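## Task

Pull the black key fob out of the drawer of the little wooden box and set it straight on the table top, touching nothing but the table. Then close the drawer. The box must stay roughly in its current spot and orientation, and the other item must remain inside the drawer.

## Robot and tools

Robot: two arms, left_arm and right_arm. Each sits on a tilted plate, and both plates hang from one metal frame behind them. A plate and its half of the frame count as part of that arm for clearance checks. Calibrated bases in the scene frame: left_arm at (+0.048, +0.320, +0.317) m, quat_wxyz (+0.957, -0.123, +0.264, +0.004); right_arm at (+0.034, -0.209, +0.317) m, quat_wxyz (+0.957, +0.118, +0.266, +0.011).

Frame: the origin is at table-top height, halfway between the nominal bases. +x points out over the table, +z points up, and left_arm is on the +y side. Image left and right do not follow the arm names. Each gripper's fingers point along its own +z axis and close along its y axis. end_effector_position is the point between the finger pads, a little under 1 cm behind the tips. Reported poses can be off by a few centimetres, more at long reach. Weight and friction can leave a gripper low, short or tilted, so check each result.

The row format is shared by all motion tools. A row is 16 plain numbers: left_arm x, y, z (metres), qw, qx, qy, qz (unit quaternion, w first), opening, then the same 8 for right_arm. Both arms are always included. These are absolute target poses in the scene frame, not offsets. Opening runs from -1 (closed) to +1 (fully open). Pad gap is about 87 mm at +1, 69 at +0.5, 43 at 0, 18 at -0.5 and 0 at -1. To hold an arm still, resend its last reported pose and the opening it needs. To keep a gripper's orientation, repeat the same target quaternion every time, not the drifted reported one. Each step, the commanded orientation is clipped to within 40 degrees of the measured one.

execute_actions takes {"actions": [...]} with at most one entry.
- An empty list only looks: it returns the state and the pictures.
- {"rows": [[16 numbers], ...], "steps": n}: n is 5 to 15, default 15, at 1/30 s per step. One row is used per step, and the last row repeats. The call is refused if a target lies more than 0.6 m from that arm's last reported position along any gripper axis. The result is read 5 steps before the end, and those steps finish afterwards.
- {"steps": n} with n up to 300 is a wait, counted from the previous result, and reply time counts toward it.
- Optional "cameras": a list of names, ["all"] or []. Pictures come only with an empty actions list or when asked for.

move takes "target": one row, or a list of up to 15 rows, with no 0.6 m limit. It drives each gripper in a straight line to its target, and all paths finish together within at least 0.5 s and at most 10 s. "speed" is in m/s, from 0.002 to 2.9, default 0.25, and turning is capped at twice that in rad/s. Give one value, or one per target. "blend" is in metres and rounds the corners at intermediate targets. blocking=false returns about 0.5 s after start while the move continues. Openings from the first target are sent at once; later ones are sent on arrival, after all motion settles. Paths do not avoid obstacles or the other arm. Faster moves stray more and hit harder, and aiming far past a contact presses harder. Do not route a gripper near its own base; go around it. The result adds a "move:" line: done (within 10 mm and 2 degrees), off_target, moving, held or fault, plus limits such as paced (pose clipped) or held (steps withheld). By default all camera pictures come with the result.

wait takes "seconds" (0 to 10) and sends nothing new. It ends early when a running move finishes. stop brakes a running move, though the fingers keep moving. zoom_image takes "camera" (cam_high, cam_low, cam_left_wrist, cam_right_wrist) and "region" [x0, y0, x1, y1] in image pixels, from the top-left, at most 504 by 504. It zooms the latest picture of that camera. finished_scene takes "scene" (1 or 2), grades the current scene and opens the next, whose task appears in its result. This cannot be undone.

Result lines: each arm's end_effector_position and end_effector_quat_wxyz, and Hand target (the pose now being driven toward). Joint positions run waist, shoulder, elbow, wrist pitch, wrist yaw, wrist roll, then the gripper on a 0 (closed) to 1 (open) scale. grip_measured uses the command scale. Joint velocities show "within noise" when the arm is still. Joint torques are in N m, positive toward larger angles; the first three wrap at ±28. Joint limits (rad): waist -2.618 to 3.054, shoulder 0 to 3.142, elbow 0 to 3.142 (straight at 2.901), wrist pitch and yaw ±1.571, wrist roll ±2.094. Cameras are 672x504, and calibration matrices are supplied for projecting points.

Gripping: note grip_measured at first contact, then command about 0.04 below it for a firm hold, or less below it for a lighter one. Each pad pushes up to about 20 N; a fast close can push harder.

Heat: holding loads, staying stretched out or pushing at unreachable poses heats motors. MOTOR HOT appears at 75 °C. At 90 °C the arm folds and goes idle for the rest of the scene, and at 100 °C it collapses.

Avoid: dropping or releasing moving objects, slams, hard or fast contacts, shoving the box out of place, and knocking anything off the table. Keep the arms from pressing on each other, and never close one gripper on the other's fingers. Loose items may occasionally get nudged by outside pushes. After finishing, make sure the key item sits flat on the table, the drawer is closed, and the other item is still inside.

Each tool is called as a command line: name --argument value for each argument, lists and objects as JSON in quotes; but a table of rows of numbers goes row by row, as --pt "numbers of a row", without its own name.

## Session

execute_actions --actions '[]'

Scene clock: 0.00 s of 6000.00 s.
left_arm: end_effector_position=(+0.0997, +0.1270, +0.2928) grip_measured=+1.000 end_effector_quat_wxyz=(-0.035, +0.687, +0.534, -0.491) | right_arm: end_effector_position=(+0.4544, -0.2631, +0.1802) grip_measured=+1.000 end_effector_quat_wxyz=(+0.210, +0.029, +0.971, -0.113)
Joint positions: left_arm=[-0.98 1.553 0.577 -0.527 0.448 0.878 1] | right_arm=[0.037 1.58 0.906 0.109 0.457 -0.116 1]
Joint velocities: within noise
Joint torques (N m): no reading
Motor temperatures (°C): left_arm=[26 35 37 31 25 28 24] | right_arm=[25 31 31 31 29 29 29]
Heat: left arm: 37 °C; right arm: 31 °C.
Hand target: left_arm +0.1017, +0.1257, +0.2933; -0.031, +0.687, +0.534, -0.491 | right_arm +0.4616, -0.2645, +0.1866; +0.222, +0.034, +0.968, -0.113

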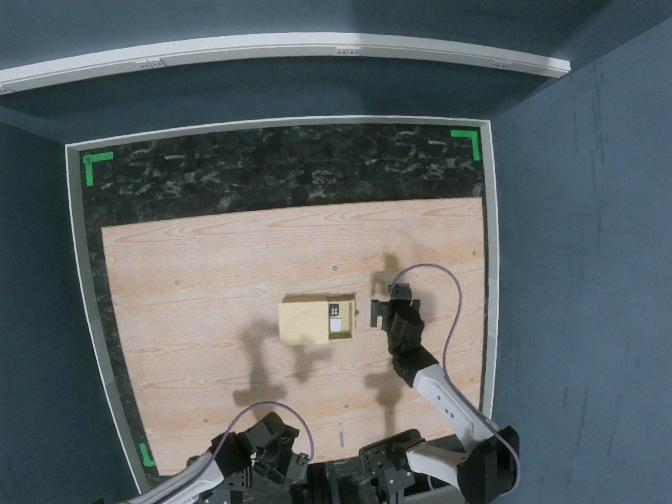

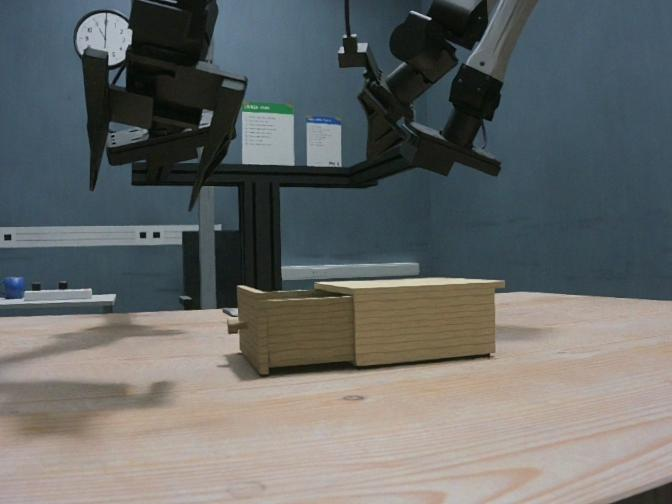

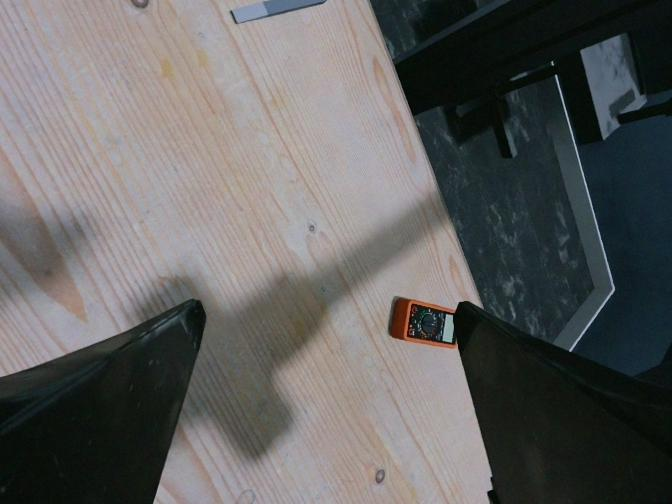

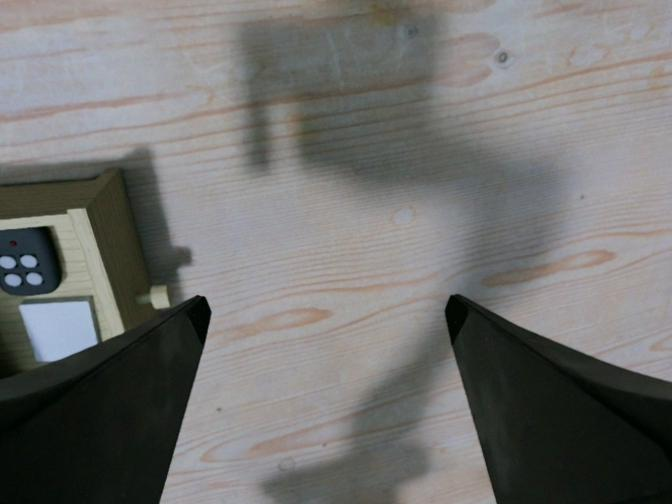

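zoom_image --camera "cam_high" --region '[270, 280, 370, 355]'

zoom_image --camera "cam_right_wrist" --region '[0, 150, 240, 390]'

zoom_image --camera "cam_low" --region '[210, 250, 530, 400]'

Scaled by 5.040 from the camera's 672x504 image, which has a finer 960x720 frame.

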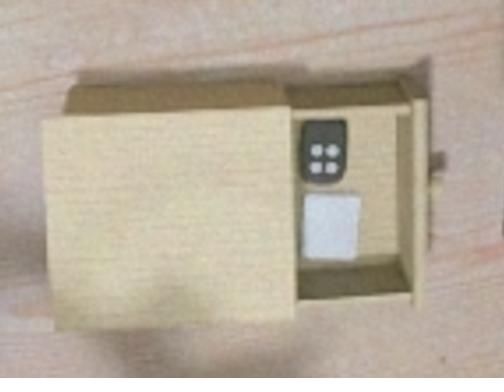

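Scaled by 2.100 from the camera's 672x504 image, which has a finer 960x720 frame.

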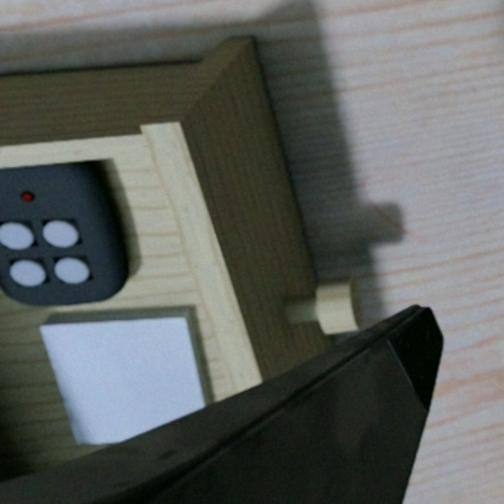

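Scaled by 1.575 from the camera's 672x504 image, which has a finer 960x720 frame.

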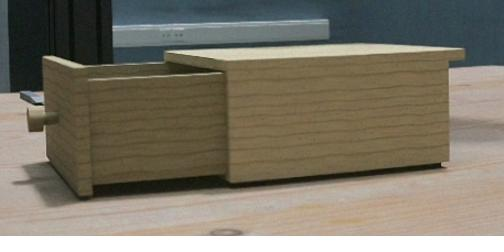

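move --target '[0.0997,0.1270,0.2928,-0.035,0.687,0.534,-0.491,1,0.428,-0.103,0.12,0,0,0.9994,0.035,0.2]' --speed 0.35

Scene clock: 3.23 s of 6000.00 s.
left_arm: end_effector_position=(+0.0997, +0.1270, +0.2928) grip_measured=+1.000 end_effector_quat_wxyz=(-0.035, +0.687, +0.534, -0.491) | right_arm: end_effector_position=(+0.4276, -0.1100, +0.1219) grip_measured=+0.200 end_effector_quat_wxyz=(+0.005, -0.001, +1.000, +0.029)
Joint positions: left_arm=[-0.98 1.553 0.577 -0.527 0.448 0.878 1] | right_arm=[0.253 2.023 1.376 -0.424 0.304 0.178 0.6]
Joint velocities: within noise
Joint torques (N m): left_arm=[-3.18 -4.05 3.77 0.44 0.53 0.17] | right_arm=[5.48 -7.65 6.69 0.18 -0.13 -0.03]
Motor temperatures (°C): left_arm=[26 36 38 31 25 28 24] | right_arm=[25 32 32 31 29 29 29]
Heat: left arm: 38 °C; right arm: 32 °C.
Hand target: left_arm +0.0997, +0.1270, +0.2927; -0.035, +0.687, +0.534, -0.491 | right_arm +0.4279, -0.1030, +0.1201; +0.000, +0.000, +0.999, +0.035
Off the commanded pose: left_arm 0.000 m, 0 deg | right_arm 0.007 m, 1 deg.
Kept back: nothing.
move: done
camera_calibration:
cam_right_wrist: T_world_to_cam=[[0.0230131, -0.997998, -0.0589116, -0.114285], [-0.644953, -0.0598454, 0.761876, 0.195983], [-0.763876, 0.0204621, -0.645039, 0.543995], [0, 0, 0, 1]] pos_world=[0.544574, -0.113459, 0.19485]

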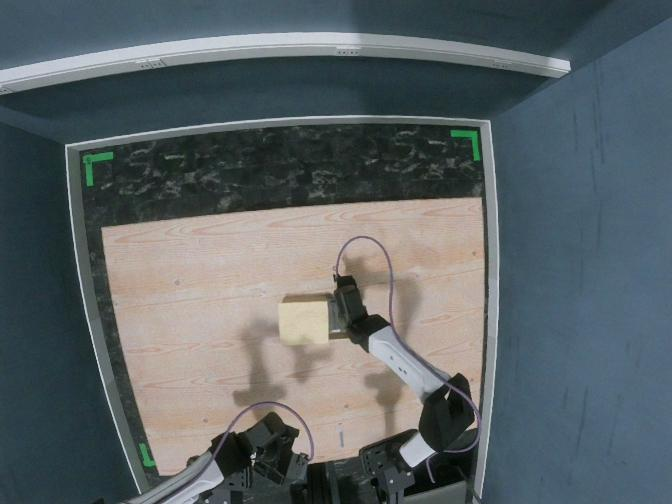

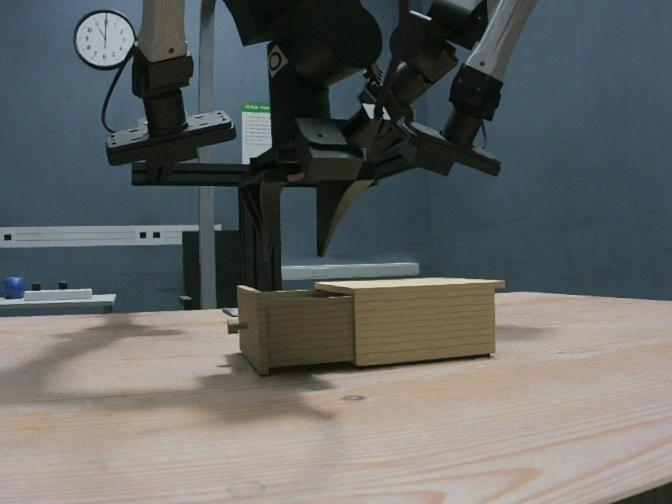

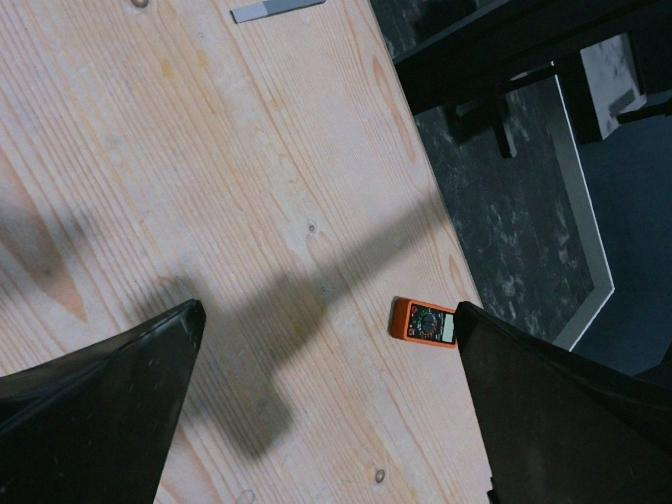

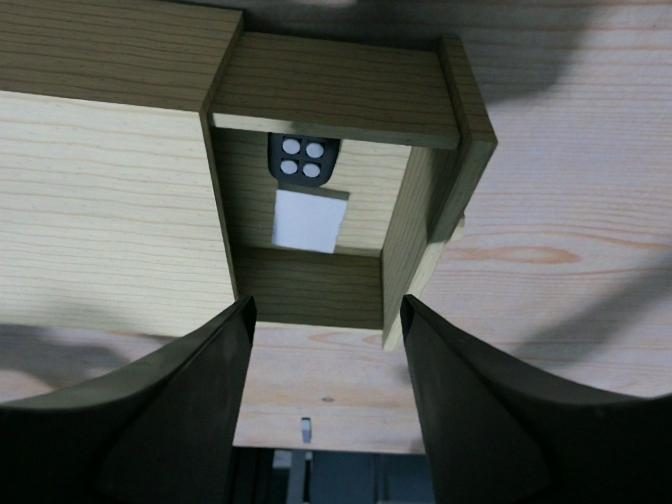

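move --pt "0.0997 0.1270 0.2928 -0.035 0.687 0.534 -0.491 1 0.397 -0.104 0.115 0 0 0.9994 0.035 -1" --pt "0.0997 0.1270 0.2928 -0.035 0.687 0.534 -0.491 1 0.397 -0.104 0.045 0 0 0.9994 0.035 -1" --pt "0.0997 0.1270 0.2928 -0.035 0.687 0.534 -0.491 1 0.397 -0.172 0.045 0 0 0.9994 0.035 -1" --speed '[0.2,0.15,0.07]'

Scene clock: 6.67 s of 6000.00 s.
left_arm: end_effector_position=(+0.0997, +0.1270, +0.2928) grip_measured=+1.000 end_effector_quat_wxyz=(-0.035, +0.687, +0.534, -0.491) | right_arm: end_effector_position=(+0.3849, -0.1485, +0.0398) grip_measured=-0.973 end_effector_quat_wxyz=(-0.019, +0.000, +0.998, +0.061)
Joint positions: left_arm=[-0.98 1.553 0.577 -0.527 0.448 0.878 1] | right_arm=[0.077 2.167 1.251 -0.16 0.15 0.034 0.013]
Joint velocities: within noise
Joint torques (N m): left_arm=[-3.21 -4.08 3.77 0.43 0.53 0.18] | right_arm=[0.85 -11.58 2.02 0.27 0.32 -0.52]
Motor temperatures (°C): left_arm=[26 36 38 31 25 28 24] | right_arm=[25 32 32 31 29 29 29]
Heat: left arm: 38 °C; right arm: 32 °C.
Hand target: left_arm +0.0997, +0.1270, +0.2927; -0.035, +0.687, +0.534, -0.491 | right_arm +0.3965, -0.1716, +0.0451; -0.001, +0.000, +0.999, +0.035
Off the commanded pose: left_arm 0.000 m, 0 deg | right_arm 0.027 m, 4 deg.
Kept back: nothing.
move: off_target (right_arm)
camera_calibration:
cam_right_wrist: T_world_to_cam=[[0.0173719, -0.992005, -0.124994, -0.150748], [-0.608389, -0.109694, 0.786021, 0.206224], [-0.793448, 0.0623904, -0.605431, 0.47518], [0, 0, 0, 1]] pos_world=[0.505114, -0.156568, 0.106749]

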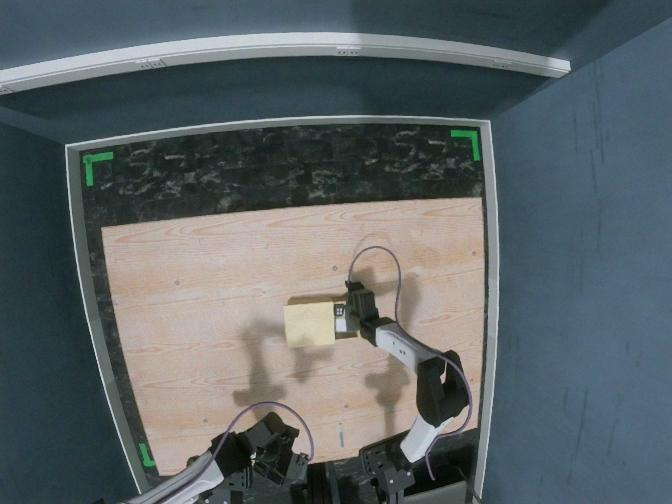

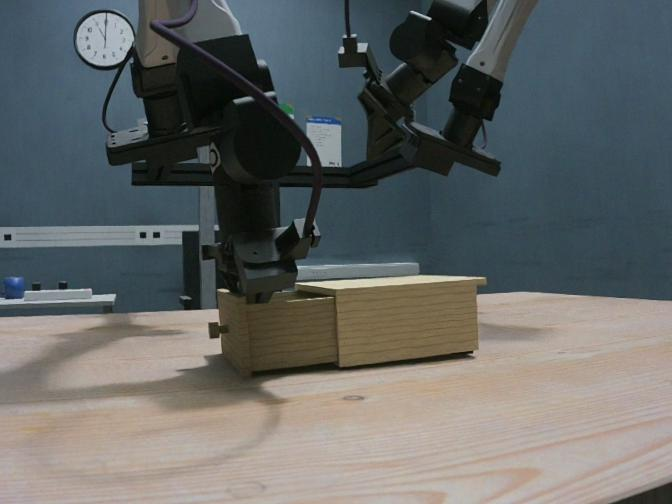

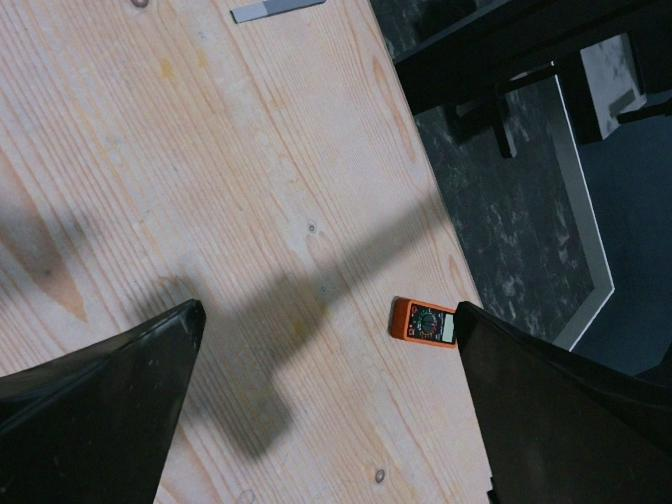

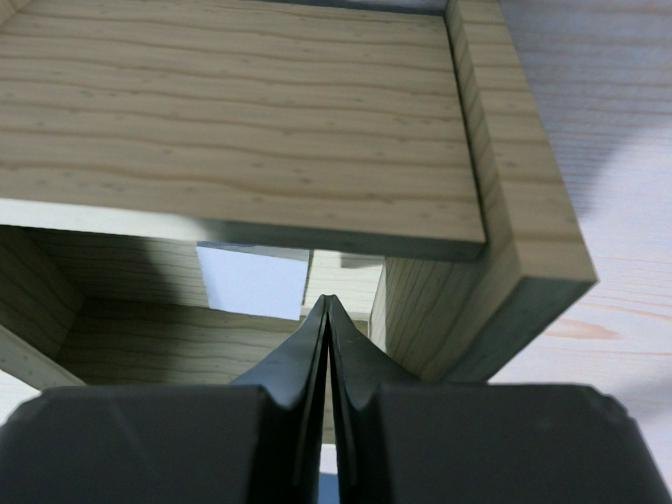

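move --pt "0.0997 0.1270 0.2928 -0.035 0.687 0.534 -0.491 1 0.390 -0.135 0.06 0 0 0.9994 0.035 -1" --pt "0.0997 0.1270 0.2928 -0.035 0.687 0.534 -0.491 1 0.42 -0.120 0.125 0 0 0.9994 0.035 -1" --pt "0.0997 0.1270 0.2928 -0.035 0.687 0.534 -0.491 1 0.42 -0.120 0.125 0 0 0.9994 0.035 0.1" --speed '[0.1,0.25,0.25]'

zoom_image --camera "cam_low" --region '[180, 130, 500, 380]'

zoom_image --camera "cam_high" --region '[270, 280, 370, 355]'

Scene clock: 9.60 s of 6000.00 s.
left_arm: end_effector_position=(+0.0997, +0.1270, +0.2928) grip_measured=+1.000 end_effector_quat_wxyz=(-0.035, +0.687, +0.534, -0.491) | right_arm: end_effector_position=(+0.4085, -0.1195, +0.1140) grip_measured=+0.100 end_effector_quat_wxyz=(-0.017, -0.007, +0.999, +0.036)
Joint positions: left_arm=[-0.98 1.553 0.577 -0.527 0.448 0.878 1] | right_arm=[0.222 2.015 1.319 -0.408 0.268 0.152 0.55]
Joint velocities: within noise
Joint torques (N m): left_arm=[-3.28 -4.04 3.75 0.43 0.53 0.18] | right_arm=[5.04 -11.21 5.05 0.1 0.07 -0.02]
Motor temperatures (°C): left_arm=[26 36 38 31 25 28 24] | right_arm=[26 33 32 31 29 29 29]
Heat: left arm: 38 °C; right arm: 33 °C.
Hand target: left_arm +0.0997, +0.1270, +0.2927; -0.035, +0.687, +0.534, -0.491 | right_arm +0.4199, -0.1200, +0.1249; +0.000, +0.000, +0.999, +0.035
Off the commanded pose: left_arm 0.000 m, 0 deg | right_arm 0.016 m, 2 deg.
Kept back: nothing.
move: off_target (right_arm); target 3's new opening was sent with right_arm's hand 0.016 m and 2 deg from that target
camera_calibration:
cam_right_wrist: T_world_to_cam=[[0.0325342, -0.996622, -0.0754024, -0.12556], [-0.611482, -0.0795234, 0.787252, 0.170264], [-0.790589, 0.0204946, -0.612004, 0.531631], [0, 0, 0, 1]] pos_world=[0.5285, -0.122491, 0.181852]

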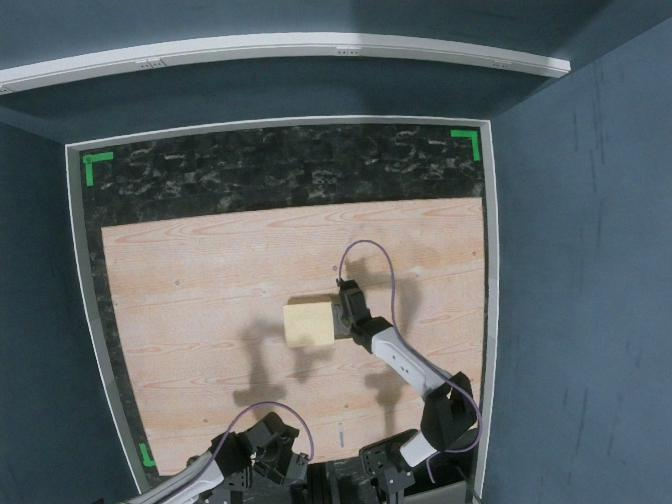

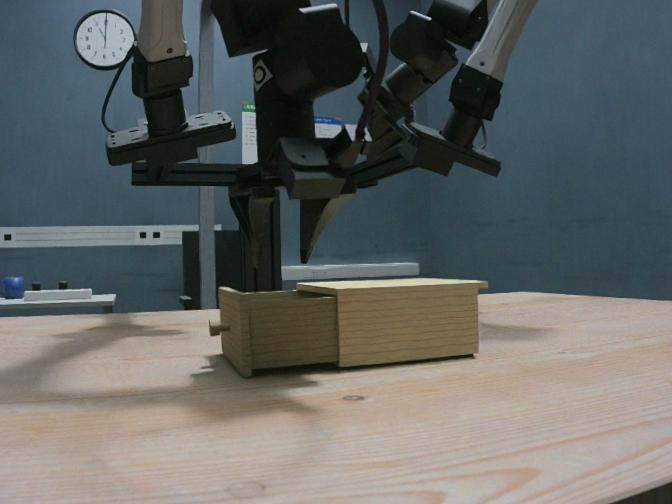

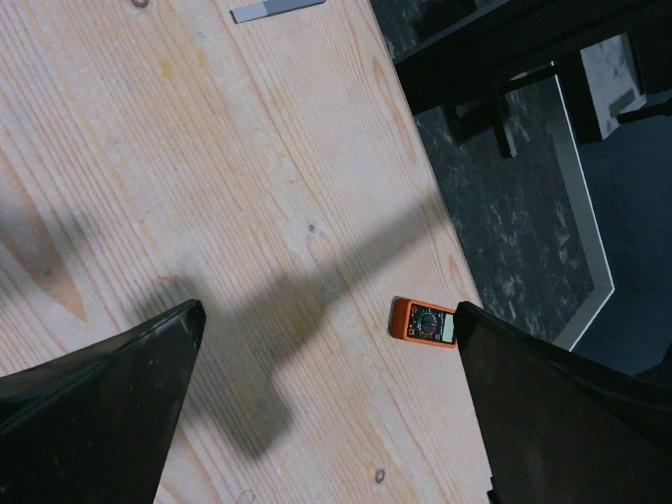

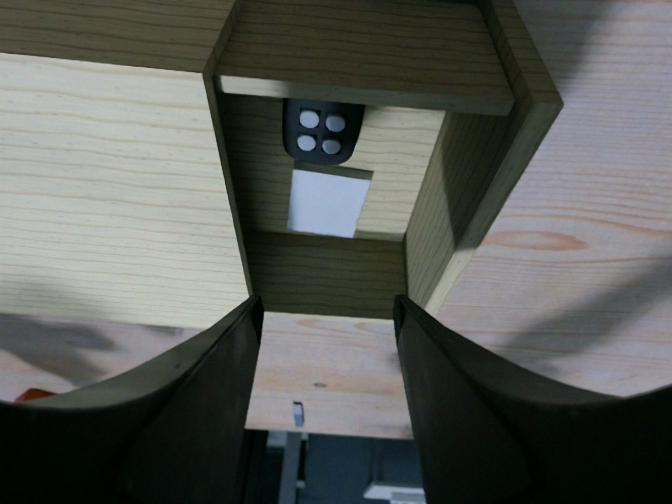

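Scaled by 1.575 from the camera's 672x504 image, which has a finer 960x720 frame.

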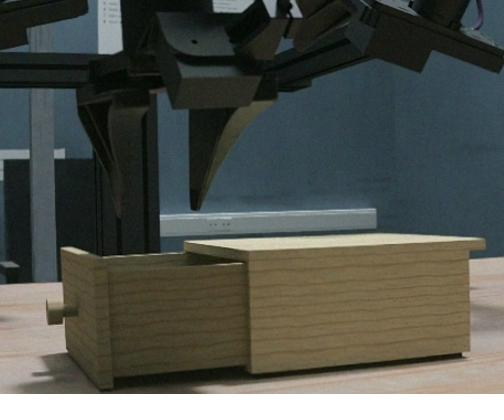

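Scaled by 5.040 from the camera's 672x504 image, which has a finer 960x720 frame.

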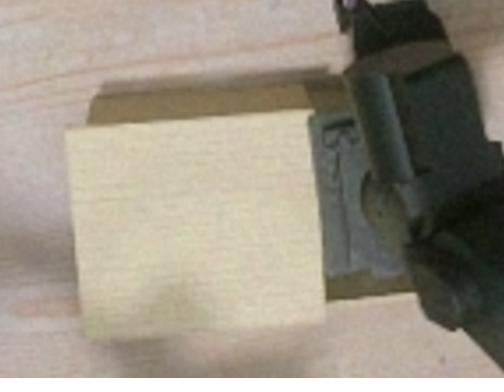

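move --pt "0.0997 0.1270 0.2928 -0.035 0.687 0.534 -0.491 1 0.437 -0.111 0.095 0.015 0.007 0.9998 0 -1" --pt "0.0997 0.1270 0.2928 -0.035 0.687 0.534 -0.491 1 0.437 -0.111 0.060 0.015 0.007 0.9998 0 -1" --speed 0.15

zoom_image --camera "cam_low" --region '[180, 180, 380, 380]'

Scene clock: 12.93 s of 6000.00 s.
left_arm: end_effector_position=(+0.0997, +0.1270, +0.2928) grip_measured=+1.000 end_effector_quat_wxyz=(-0.035, +0.687, +0.534, -0.491) | right_arm: end_effector_position=(+0.4287, -0.1057, +0.0660) grip_measured=-0.973 end_effector_quat_wxyz=(+0.005, +0.002, +1.000, +0.007)
Joint positions: left_arm=[-0.98 1.553 0.577 -0.527 0.448 0.878 1] | right_arm=[0.233 2.202 1.45 -0.319 0.338 0.167 0.013]
Joint velocities: left_arm=[within noise] | right_arm=[-0.012 -0.007 0.002 0.037 0.037 -0.154 -0.019]
Joint torques (N m): left_arm=[-3.17 -4.05 3.78 0.43 0.54 0.17] | right_arm=[3.49 -8.21 5.74 0.4 0.11 -0.22]
Motor temperatures (°C): left_arm=[26 36 38 31 25 28 24] | right_arm=[26 34 32 31 28 29 29]
Heat: left arm: 38 °C; right arm: 34 °C.
Hand target: left_arm +0.0997, +0.1270, +0.2927; -0.035, +0.687, +0.534, -0.491 | right_arm +0.4368, -0.1111, +0.0604; +0.015, +0.007, +1.000, +0.000
Off the commanded pose: left_arm 0.000 m, 0 deg | right_arm 0.012 m, 1 deg.
Kept back: nothing.
move: off_target (right_arm)
camera_calibration:
cam_right_wrist: T_world_to_cam=[[0.0171579, -0.999747, -0.0145423, -0.113811], [-0.645742, -0.0221844, 0.763233, 0.24379], [-0.763363, -0.00370491, -0.64596, 0.505926], [0, 0, 0, 1]] pos_world=[0.545584, -0.1065, 0.139084]

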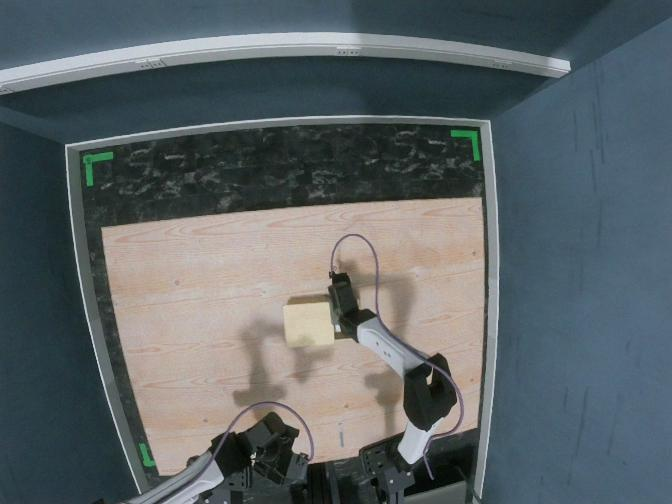

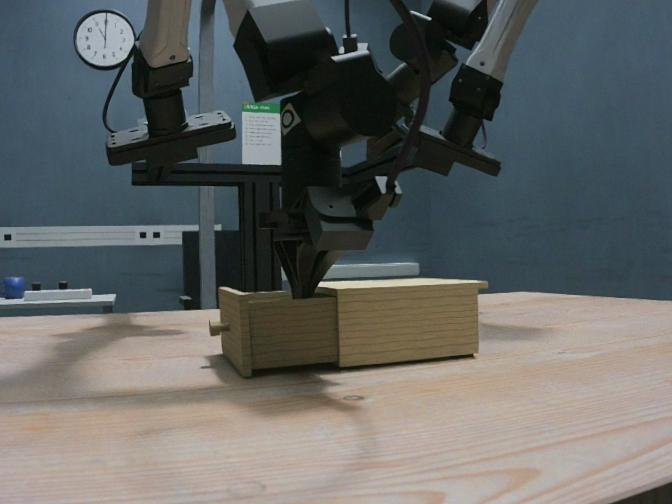

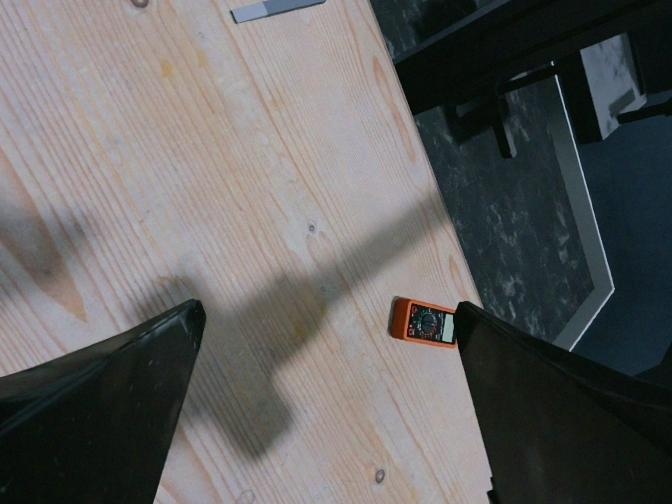

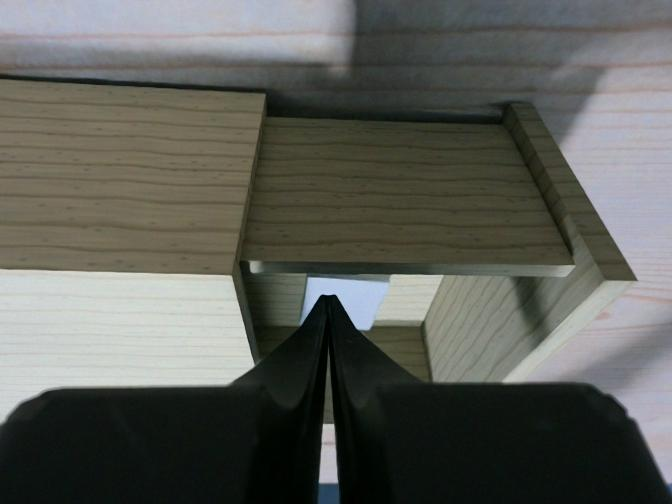

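Scaled by 2.520 from the camera's 672x504 image, which has a finer 960x720 frame.

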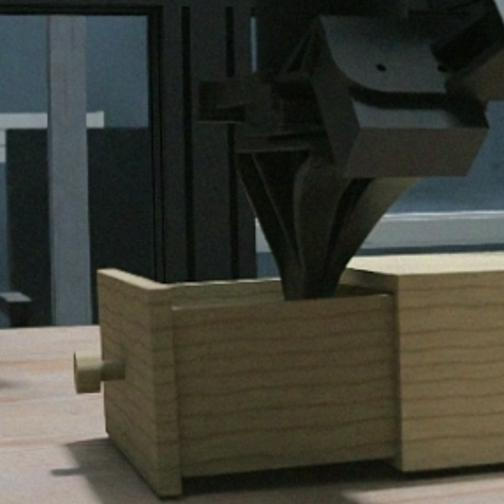

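move --pt "0.0997 0.1270 0.2928 -0.035 0.687 0.534 -0.491 1 0.437 -0.108 0.036 0.015 0.007 0.9998 0 -1" --pt "0.0997 0.1270 0.2928 -0.035 0.687 0.534 -0.491 1 0.436 -0.126 0.036 0.015 0.007 0.9998 0 -1" --speed 0.06

move --pt "0.0997 0.1270 0.2928 -0.035 0.687 0.534 -0.491 1 0.437 -0.123 0.075 0.015 0.007 0.9998 0 -1" --pt "0.0997 0.1270 0.2928 -0.035 0.687 0.534 -0.491 1 0.437 -0.123 0.125 0.015 0.007 0.9998 0 -1" --pt "0.0997 0.1270 0.2928 -0.035 0.687 0.534 -0.491 1 0.437 -0.123 0.13 0.015 0.007 0.9998 0 0" --speed 0.2

Scene clock: 14.23 s of 6000.00 s.
left_arm: end_effector_position=(+0.0997, +0.1270, +0.2928) grip_measured=+1.000 end_effector_quat_wxyz=(-0.035, +0.687, +0.534, -0.491) | right_arm: end_effector_position=(+0.4260, -0.1144, +0.0402) grip_measured=-0.973 end_effector_quat_wxyz=(-0.003, -0.003, +1.000, +0.007)
Joint positions: left_arm=[-0.98 1.553 0.577 -0.527 0.448 0.878 1] | right_arm=[0.194 2.273 1.481 -0.285 0.318 0.128 0.013]
Joint velocities: within noise
Joint torques (N m): left_arm=[-3.19 -4.07 3.75 0.43 0.53 0.18] | right_arm=[2.48 -9.87 3.19 0.6 0.06 -0.27]
Motor temperatures (°C): left_arm=[26 36 38 31 25 28 24] | right_arm=[26 35 32 31 28 29 29]
Heat: left arm: 38 °C; right arm: 35 °C.
Hand target: left_arm +0.0997, +0.1270, +0.2927; -0.035, +0.687, +0.534, -0.491 | right_arm +0.4357, -0.1262, +0.0364; +0.014, +0.007, +1.000, -0.001
Off the commanded pose: left_arm 0.000 m, 0 deg | right_arm 0.016 m, 2 deg.
Kept back: nothing.
move: off_target (right_arm)
camera_calibration:
cam_right_wrist: T_world_to_cam=[[0.0264229, -0.999536, -0.0151263, -0.126775], [-0.634077, -0.0284561, 0.772746, 0.255522], [-0.772819, -0.010827, -0.634535, 0.489996], [0, 0, 0, 1]] pos_world=[0.544048, -0.11414, 0.111548]

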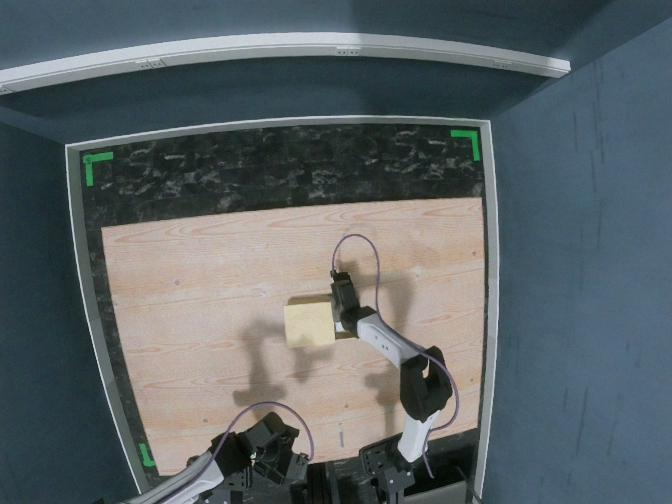

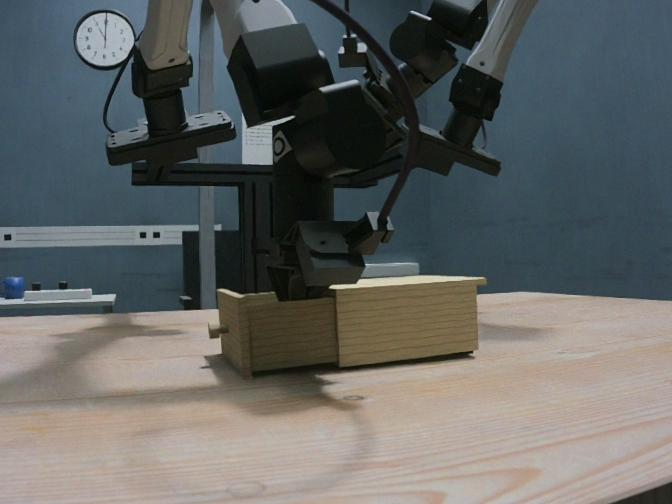

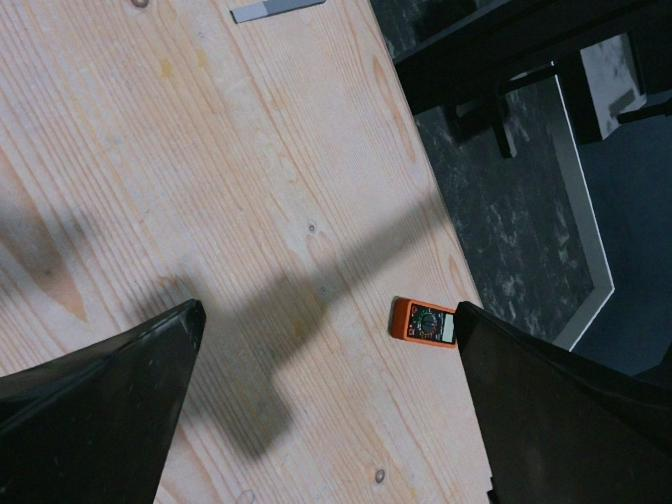

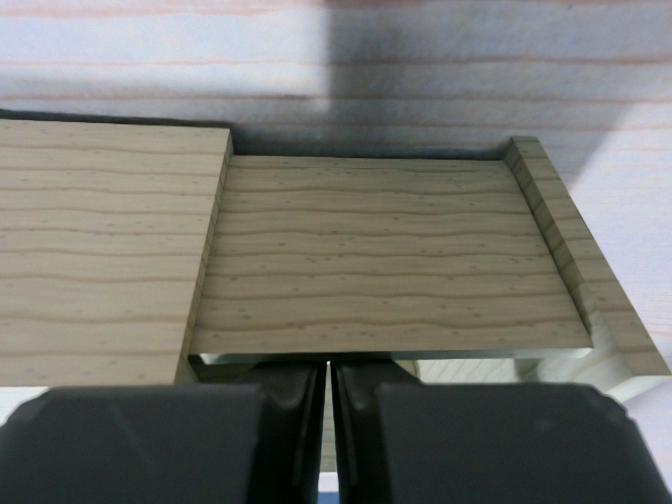

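Scene clock: 15.93 s of 6000.00 s.
left_arm: end_effector_position=(+0.0997, +0.1270, +0.2928) grip_measured=+1.000 end_effector_quat_wxyz=(-0.035, +0.687, +0.534, -0.491) | right_arm: end_effector_position=(+0.4295, -0.1227, +0.1167) grip_measured=+0.000 end_effector_quat_wxyz=(+0.000, +0.002, +1.000, +0.001)
Joint positions: left_arm=[-0.98 1.553 0.577 -0.527 0.448 0.878 1] | right_arm=[0.24 2.042 1.399 -0.443 0.351 0.177 0.5]
Joint velocities: within noise
Joint torques (N m): left_arm=[-3.22 -4.12 3.78 0.42 0.53 0.18] | right_arm=[5.6 -12.19 3.89 0.1 0.11 -0.05]
Motor temperatures (°C): left_arm=[26 36 38 31 25 28 24] | right_arm=[26 35 32 31 28 29 29]
Heat: left arm: 38 °C; right arm: 35 °C.
Hand target: left_arm +0.0997, +0.1270, +0.2927; -0.035, +0.687, +0.534, -0.491 | right_arm +0.4369, -0.1230, +0.1297; +0.015, +0.007, +1.000, +0.000
Off the commanded pose: left_arm 0.000 m, 0 deg | right_arm 0.015 m, 2 deg.
Kept back: nothing.
move: off_target (right_arm); target 3's new opening was sent with right_arm's hand 0.015 m and 2 deg from that target
camera_calibration:
cam_right_wrist: T_world_to_cam=[[0.0174508, -0.999842, -0.00351995, -0.131482], [-0.638809, -0.0138576, 0.76924, 0.202613], [-0.769167, -0.0111753, -0.63895, 0.539992], [0, 0, 0, 1]] pos_world=[0.547069, -0.122618, 0.188707]

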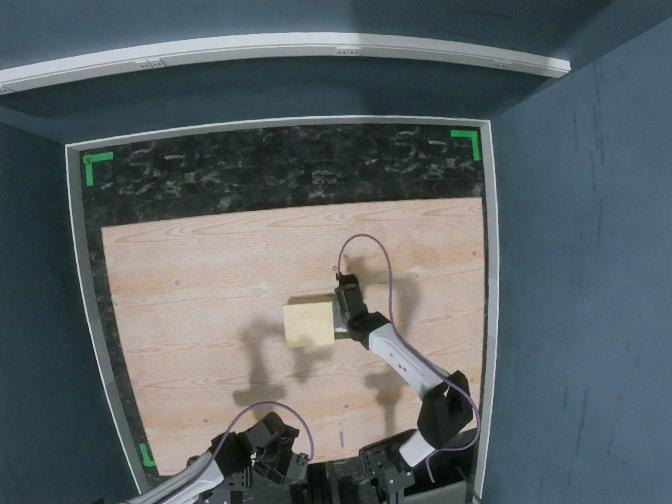

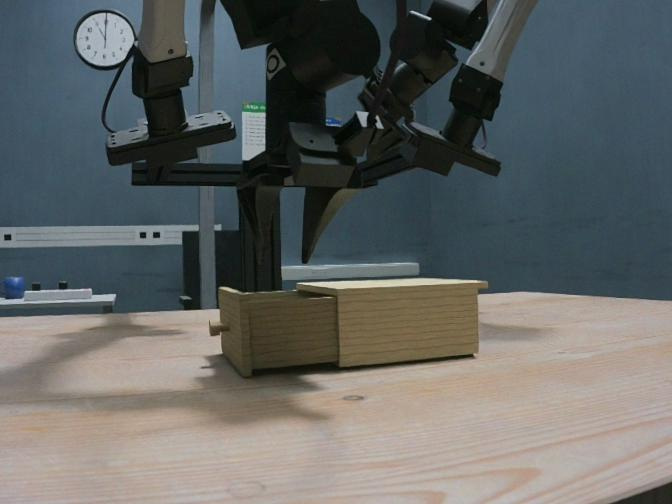

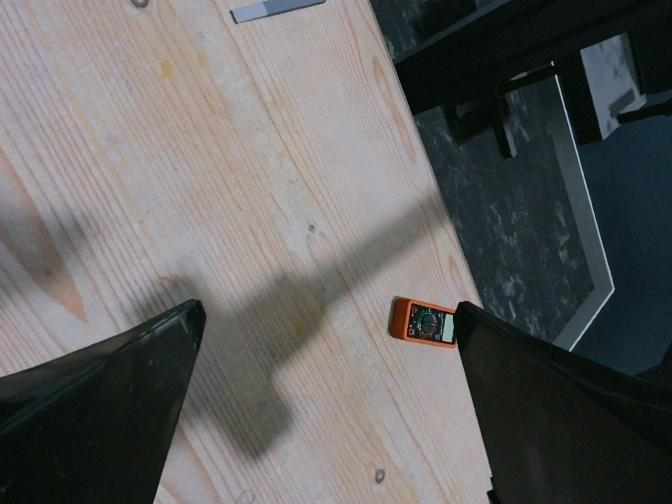

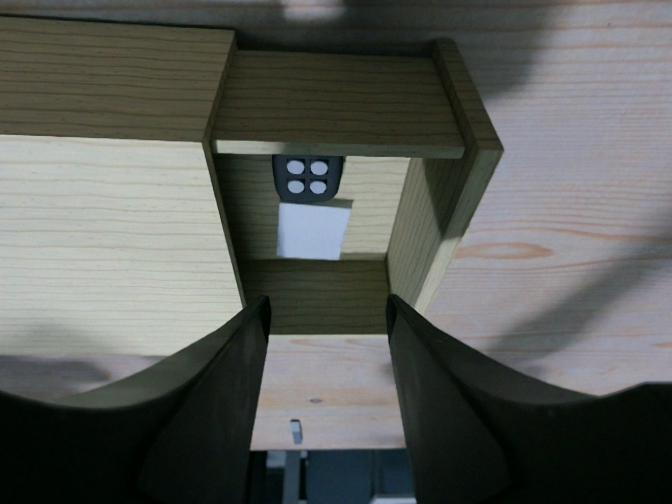

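move --pt "0.0997 0.1270 0.2928 -0.035 0.687 0.534 -0.491 1 0.437 -0.111 0.105 0.015 0.007 0.9998 0 -1" --pt "0.0997 0.1270 0.2928 -0.035 0.687 0.534 -0.491 1 0.437 -0.110 0.022 0.015 0.007 0.9998 0 -1" --pt "0.0997 0.1270 0.2928 -0.035 0.687 0.534 -0.491 1 0.436 -0.129 0.020 0.015 0.007 0.9998 0 -1" --speed '[0.2,0.1,0.06]' --cameras '["cam_low"]'

move --pt "0.0997 0.1270 0.2928 -0.035 0.687 0.534 -0.491 1 0.437 -0.126 0.075 0.015 0.007 0.9998 0 -1" --pt "0.0997 0.1270 0.2928 -0.035 0.687 0.534 -0.491 1 0.437 -0.126 0.125 0.015 0.007 0.9998 0 -1" --pt "0.0997 0.1270 0.2928 -0.035 0.687 0.534 -0.491 1 0.437 -0.126 0.13 0.015 0.007 0.9998 0 0" --speed 0.2 --cameras '["cam_right_wrist","cam_high"]'

Scene clock: 18.20 s of 6000.00 s.
left_arm: end_effector_position=(+0.0997, +0.1270, +0.2928) grip_measured=+1.000 end_effector_quat_wxyz=(-0.035, +0.687, +0.534, -0.491) | right_arm: end_effector_position=(+0.4266, -0.1119, +0.0390) grip_measured=-0.973 end_effector_quat_wxyz=(-0.006, -0.015, +1.000, +0.010)
Joint positions: left_arm=[-0.98 1.553 0.577 -0.527 0.448 0.878 1] | right_arm=[0.198 2.285 1.501 -0.3 0.312 0.108 0.013]
Joint velocities: within noise
Joint torques (N m): left_arm=[-3.23 -4.07 3.77 0.43 0.53 0.18] | right_arm=[0.61 -7.69 3.26 0.98 0.07 -0.24]
Motor temperatures (°C): left_arm=[26 37 38 31 25 28 24] | right_arm=[26 36 32 31 28 29 29]
Heat: left arm: 38 °C; right arm: 36 °C.
Hand target: left_arm +0.0997, +0.1270, +0.2927; -0.035, +0.687, +0.534, -0.491 | right_arm +0.4348, -0.1296, +0.0219; +0.014, +0.007, +1.000, -0.001
Off the commanded pose: left_arm 0.000 m, 0 deg | right_arm 0.027 m, 4 deg.
Kept back: nothing.
move: off_target (right_arm)
Images, in order (width x height): cam_low 672x504.

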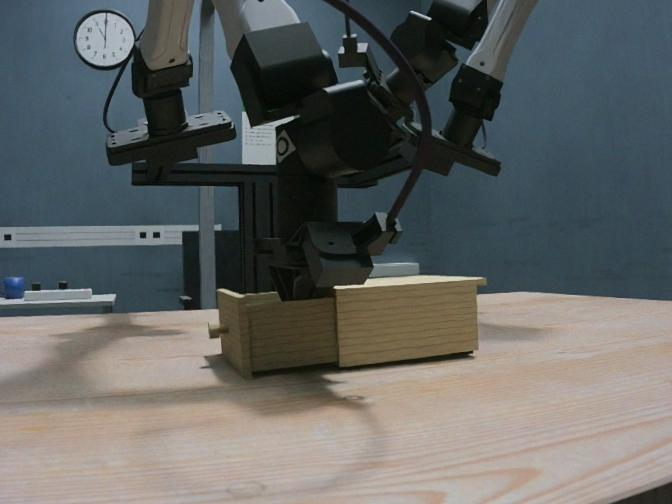

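Scene clock: 19.97 s of 6000.00 s.
left_arm: end_effector_position=(+0.0997, +0.1270, +0.2928) grip_measured=+1.000 end_effector_quat_wxyz=(-0.035, +0.687, +0.534, -0.491) | right_arm: end_effector_position=(+0.4295, -0.1258, +0.1165) grip_measured=+0.000 end_effector_quat_wxyz=(+0.000, +0.002, +1.000, +0.001)
Joint positions: left_arm=[-0.98 1.553 0.577 -0.527 0.448 0.878 1] | right_arm=[0.233 2.039 1.395 -0.441 0.348 0.171 0.5]
Joint velocities: within noise
Joint torques (N m): left_arm=[-3.18 -4.05 3.75 0.42 0.53 0.17] | right_arm=[5.55 -12.19 3.85 0.15 0.13 -0.03]
Motor temperatures (°C): left_arm=[26 37 38 31 25 28 24] | right_arm=[26 36 32 31 28 29 29]
Heat: left arm: 38 °C; right arm: 36 °C.
Hand target: left_arm +0.0997, +0.1270, +0.2927; -0.035, +0.687, +0.534, -0.491 | right_arm +0.4367, -0.1260, +0.1295; +0.015, +0.007, +1.000, +0.000
Off the commanded pose: left_arm 0.000 m, 0 deg | right_arm 0.015 m, 2 deg.
Kept back: nothing.
move: off_target (right_arm); target 3's new opening was sent with right_arm's hand 0.015 m and 2 deg from that target
camera_calibration:
cam_right_wrist: T_world_to_cam=[[0.0172448, -0.999845, -0.00343654, -0.134486], [-0.638538, -0.0136579, 0.769469, 0.20262], [-0.769397, -0.011075, -0.638675, 0.539994], [0, 0, 0, 1]] pos_world=[0.547169, -0.125718, 0.188508]
Images, in order (width x height): cam_high 672x504, cam_right_wrist 672x504.

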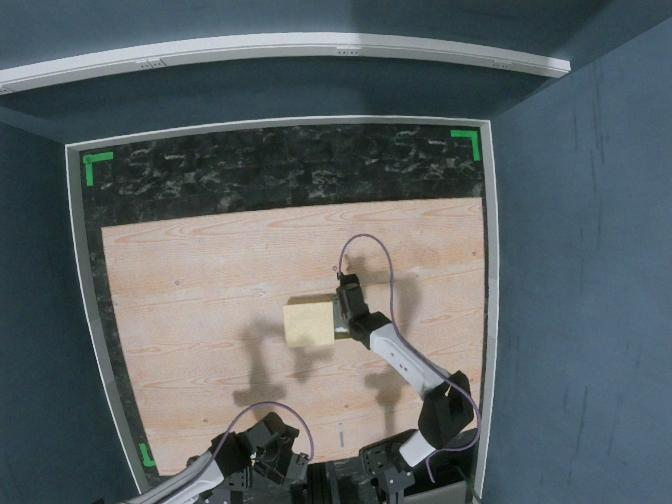

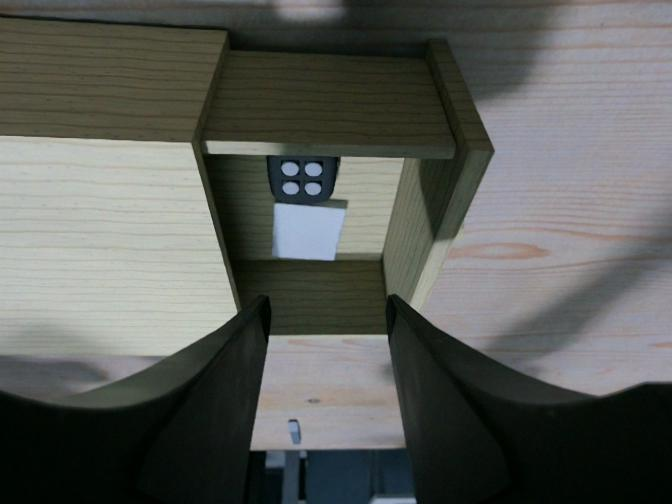

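move --pt "0.0997 0.1270 0.2928 -0.035 0.687 0.534 -0.491 1 0.437 -0.098 0.125 0.01 0 0.976 0.216 -1" --pt "0.0997 0.1270 0.2928 -0.035 0.687 0.534 -0.491 1 0.437 -0.095 0.085 0.01 0 0.976 0.216 -1" --pt "0.0997 0.1270 0.2928 -0.035 0.687 0.534 -0.491 1 0.437 -0.0935 0.06 0.01 0 0.976 0.216 -1" --speed 0.2 --cameras '["cam_right_wrist","cam_low"]'

Scene clock: 22.70 s of 6000.00 s.
left_arm: end_effector_position=(+0.0997, +0.1270, +0.2928) grip_measured=+1.000 end_effector_quat_wxyz=(-0.035, +0.687, +0.534, -0.491) | right_arm: end_effector_position=(+0.4297, -0.0920, +0.0654) grip_measured=-0.973 end_effector_quat_wxyz=(-0.001, +0.001, +0.977, +0.213)
Joint positions: left_arm=[-0.98 1.553 0.577 -0.527 0.448 0.878 1] | right_arm=[0.094 2.186 1.414 -0.258 -0.146 0.041 0.013]
Joint velocities: within noise
Joint torques (N m): left_arm=[-3.23 -4.1 3.73 0.42 0.53 0.18] | right_arm=[3.23 -8.18 5.38 0.43 -0.32 -0.32]
Motor temperatures (°C): left_arm=[26 37 38 30 25 28 24] | right_arm=[26 37 32 31 28 29 29]
Heat: left arm: 38 °C; right arm: 37 °C.
Hand target: left_arm +0.0997, +0.1270, +0.2927; -0.035, +0.687, +0.534, -0.491 | right_arm +0.4369, -0.0936, +0.0603; +0.010, +0.000, +0.976, +0.216
Off the commanded pose: left_arm 0.000 m, 0 deg | right_arm 0.009 m, 1 deg.
Kept back: nothing.
move: done
camera_calibration:
cam_right_wrist: T_world_to_cam=[[0.0187504, -0.908576, -0.417298, -0.0662271], [-0.636823, -0.332612, 0.695576, 0.217191], [-0.770782, 0.252703, -0.584839, 0.529086], [0, 0, 0, 1]] pos_world=[0.547364, -0.121634, 0.130721]
Images, in order (width x height): cam_low 672x504, cam_right_wrist 672x504.

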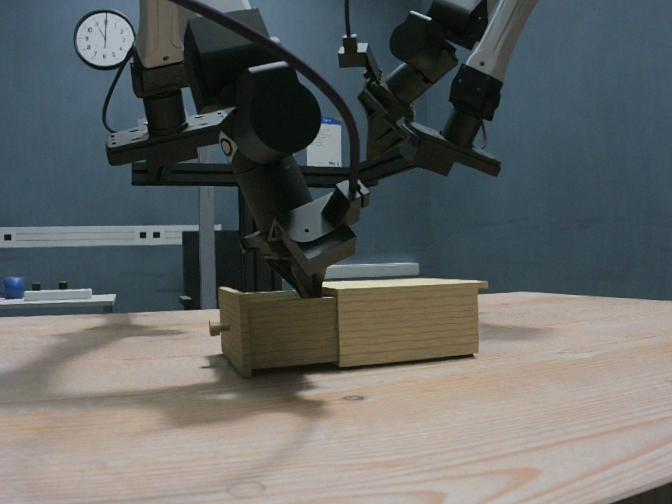

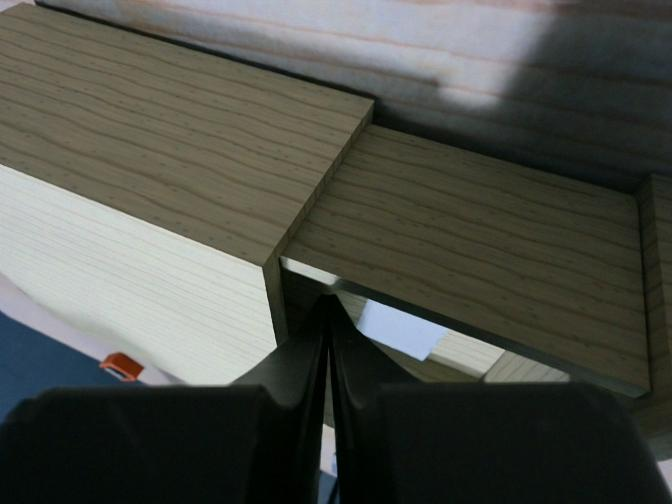

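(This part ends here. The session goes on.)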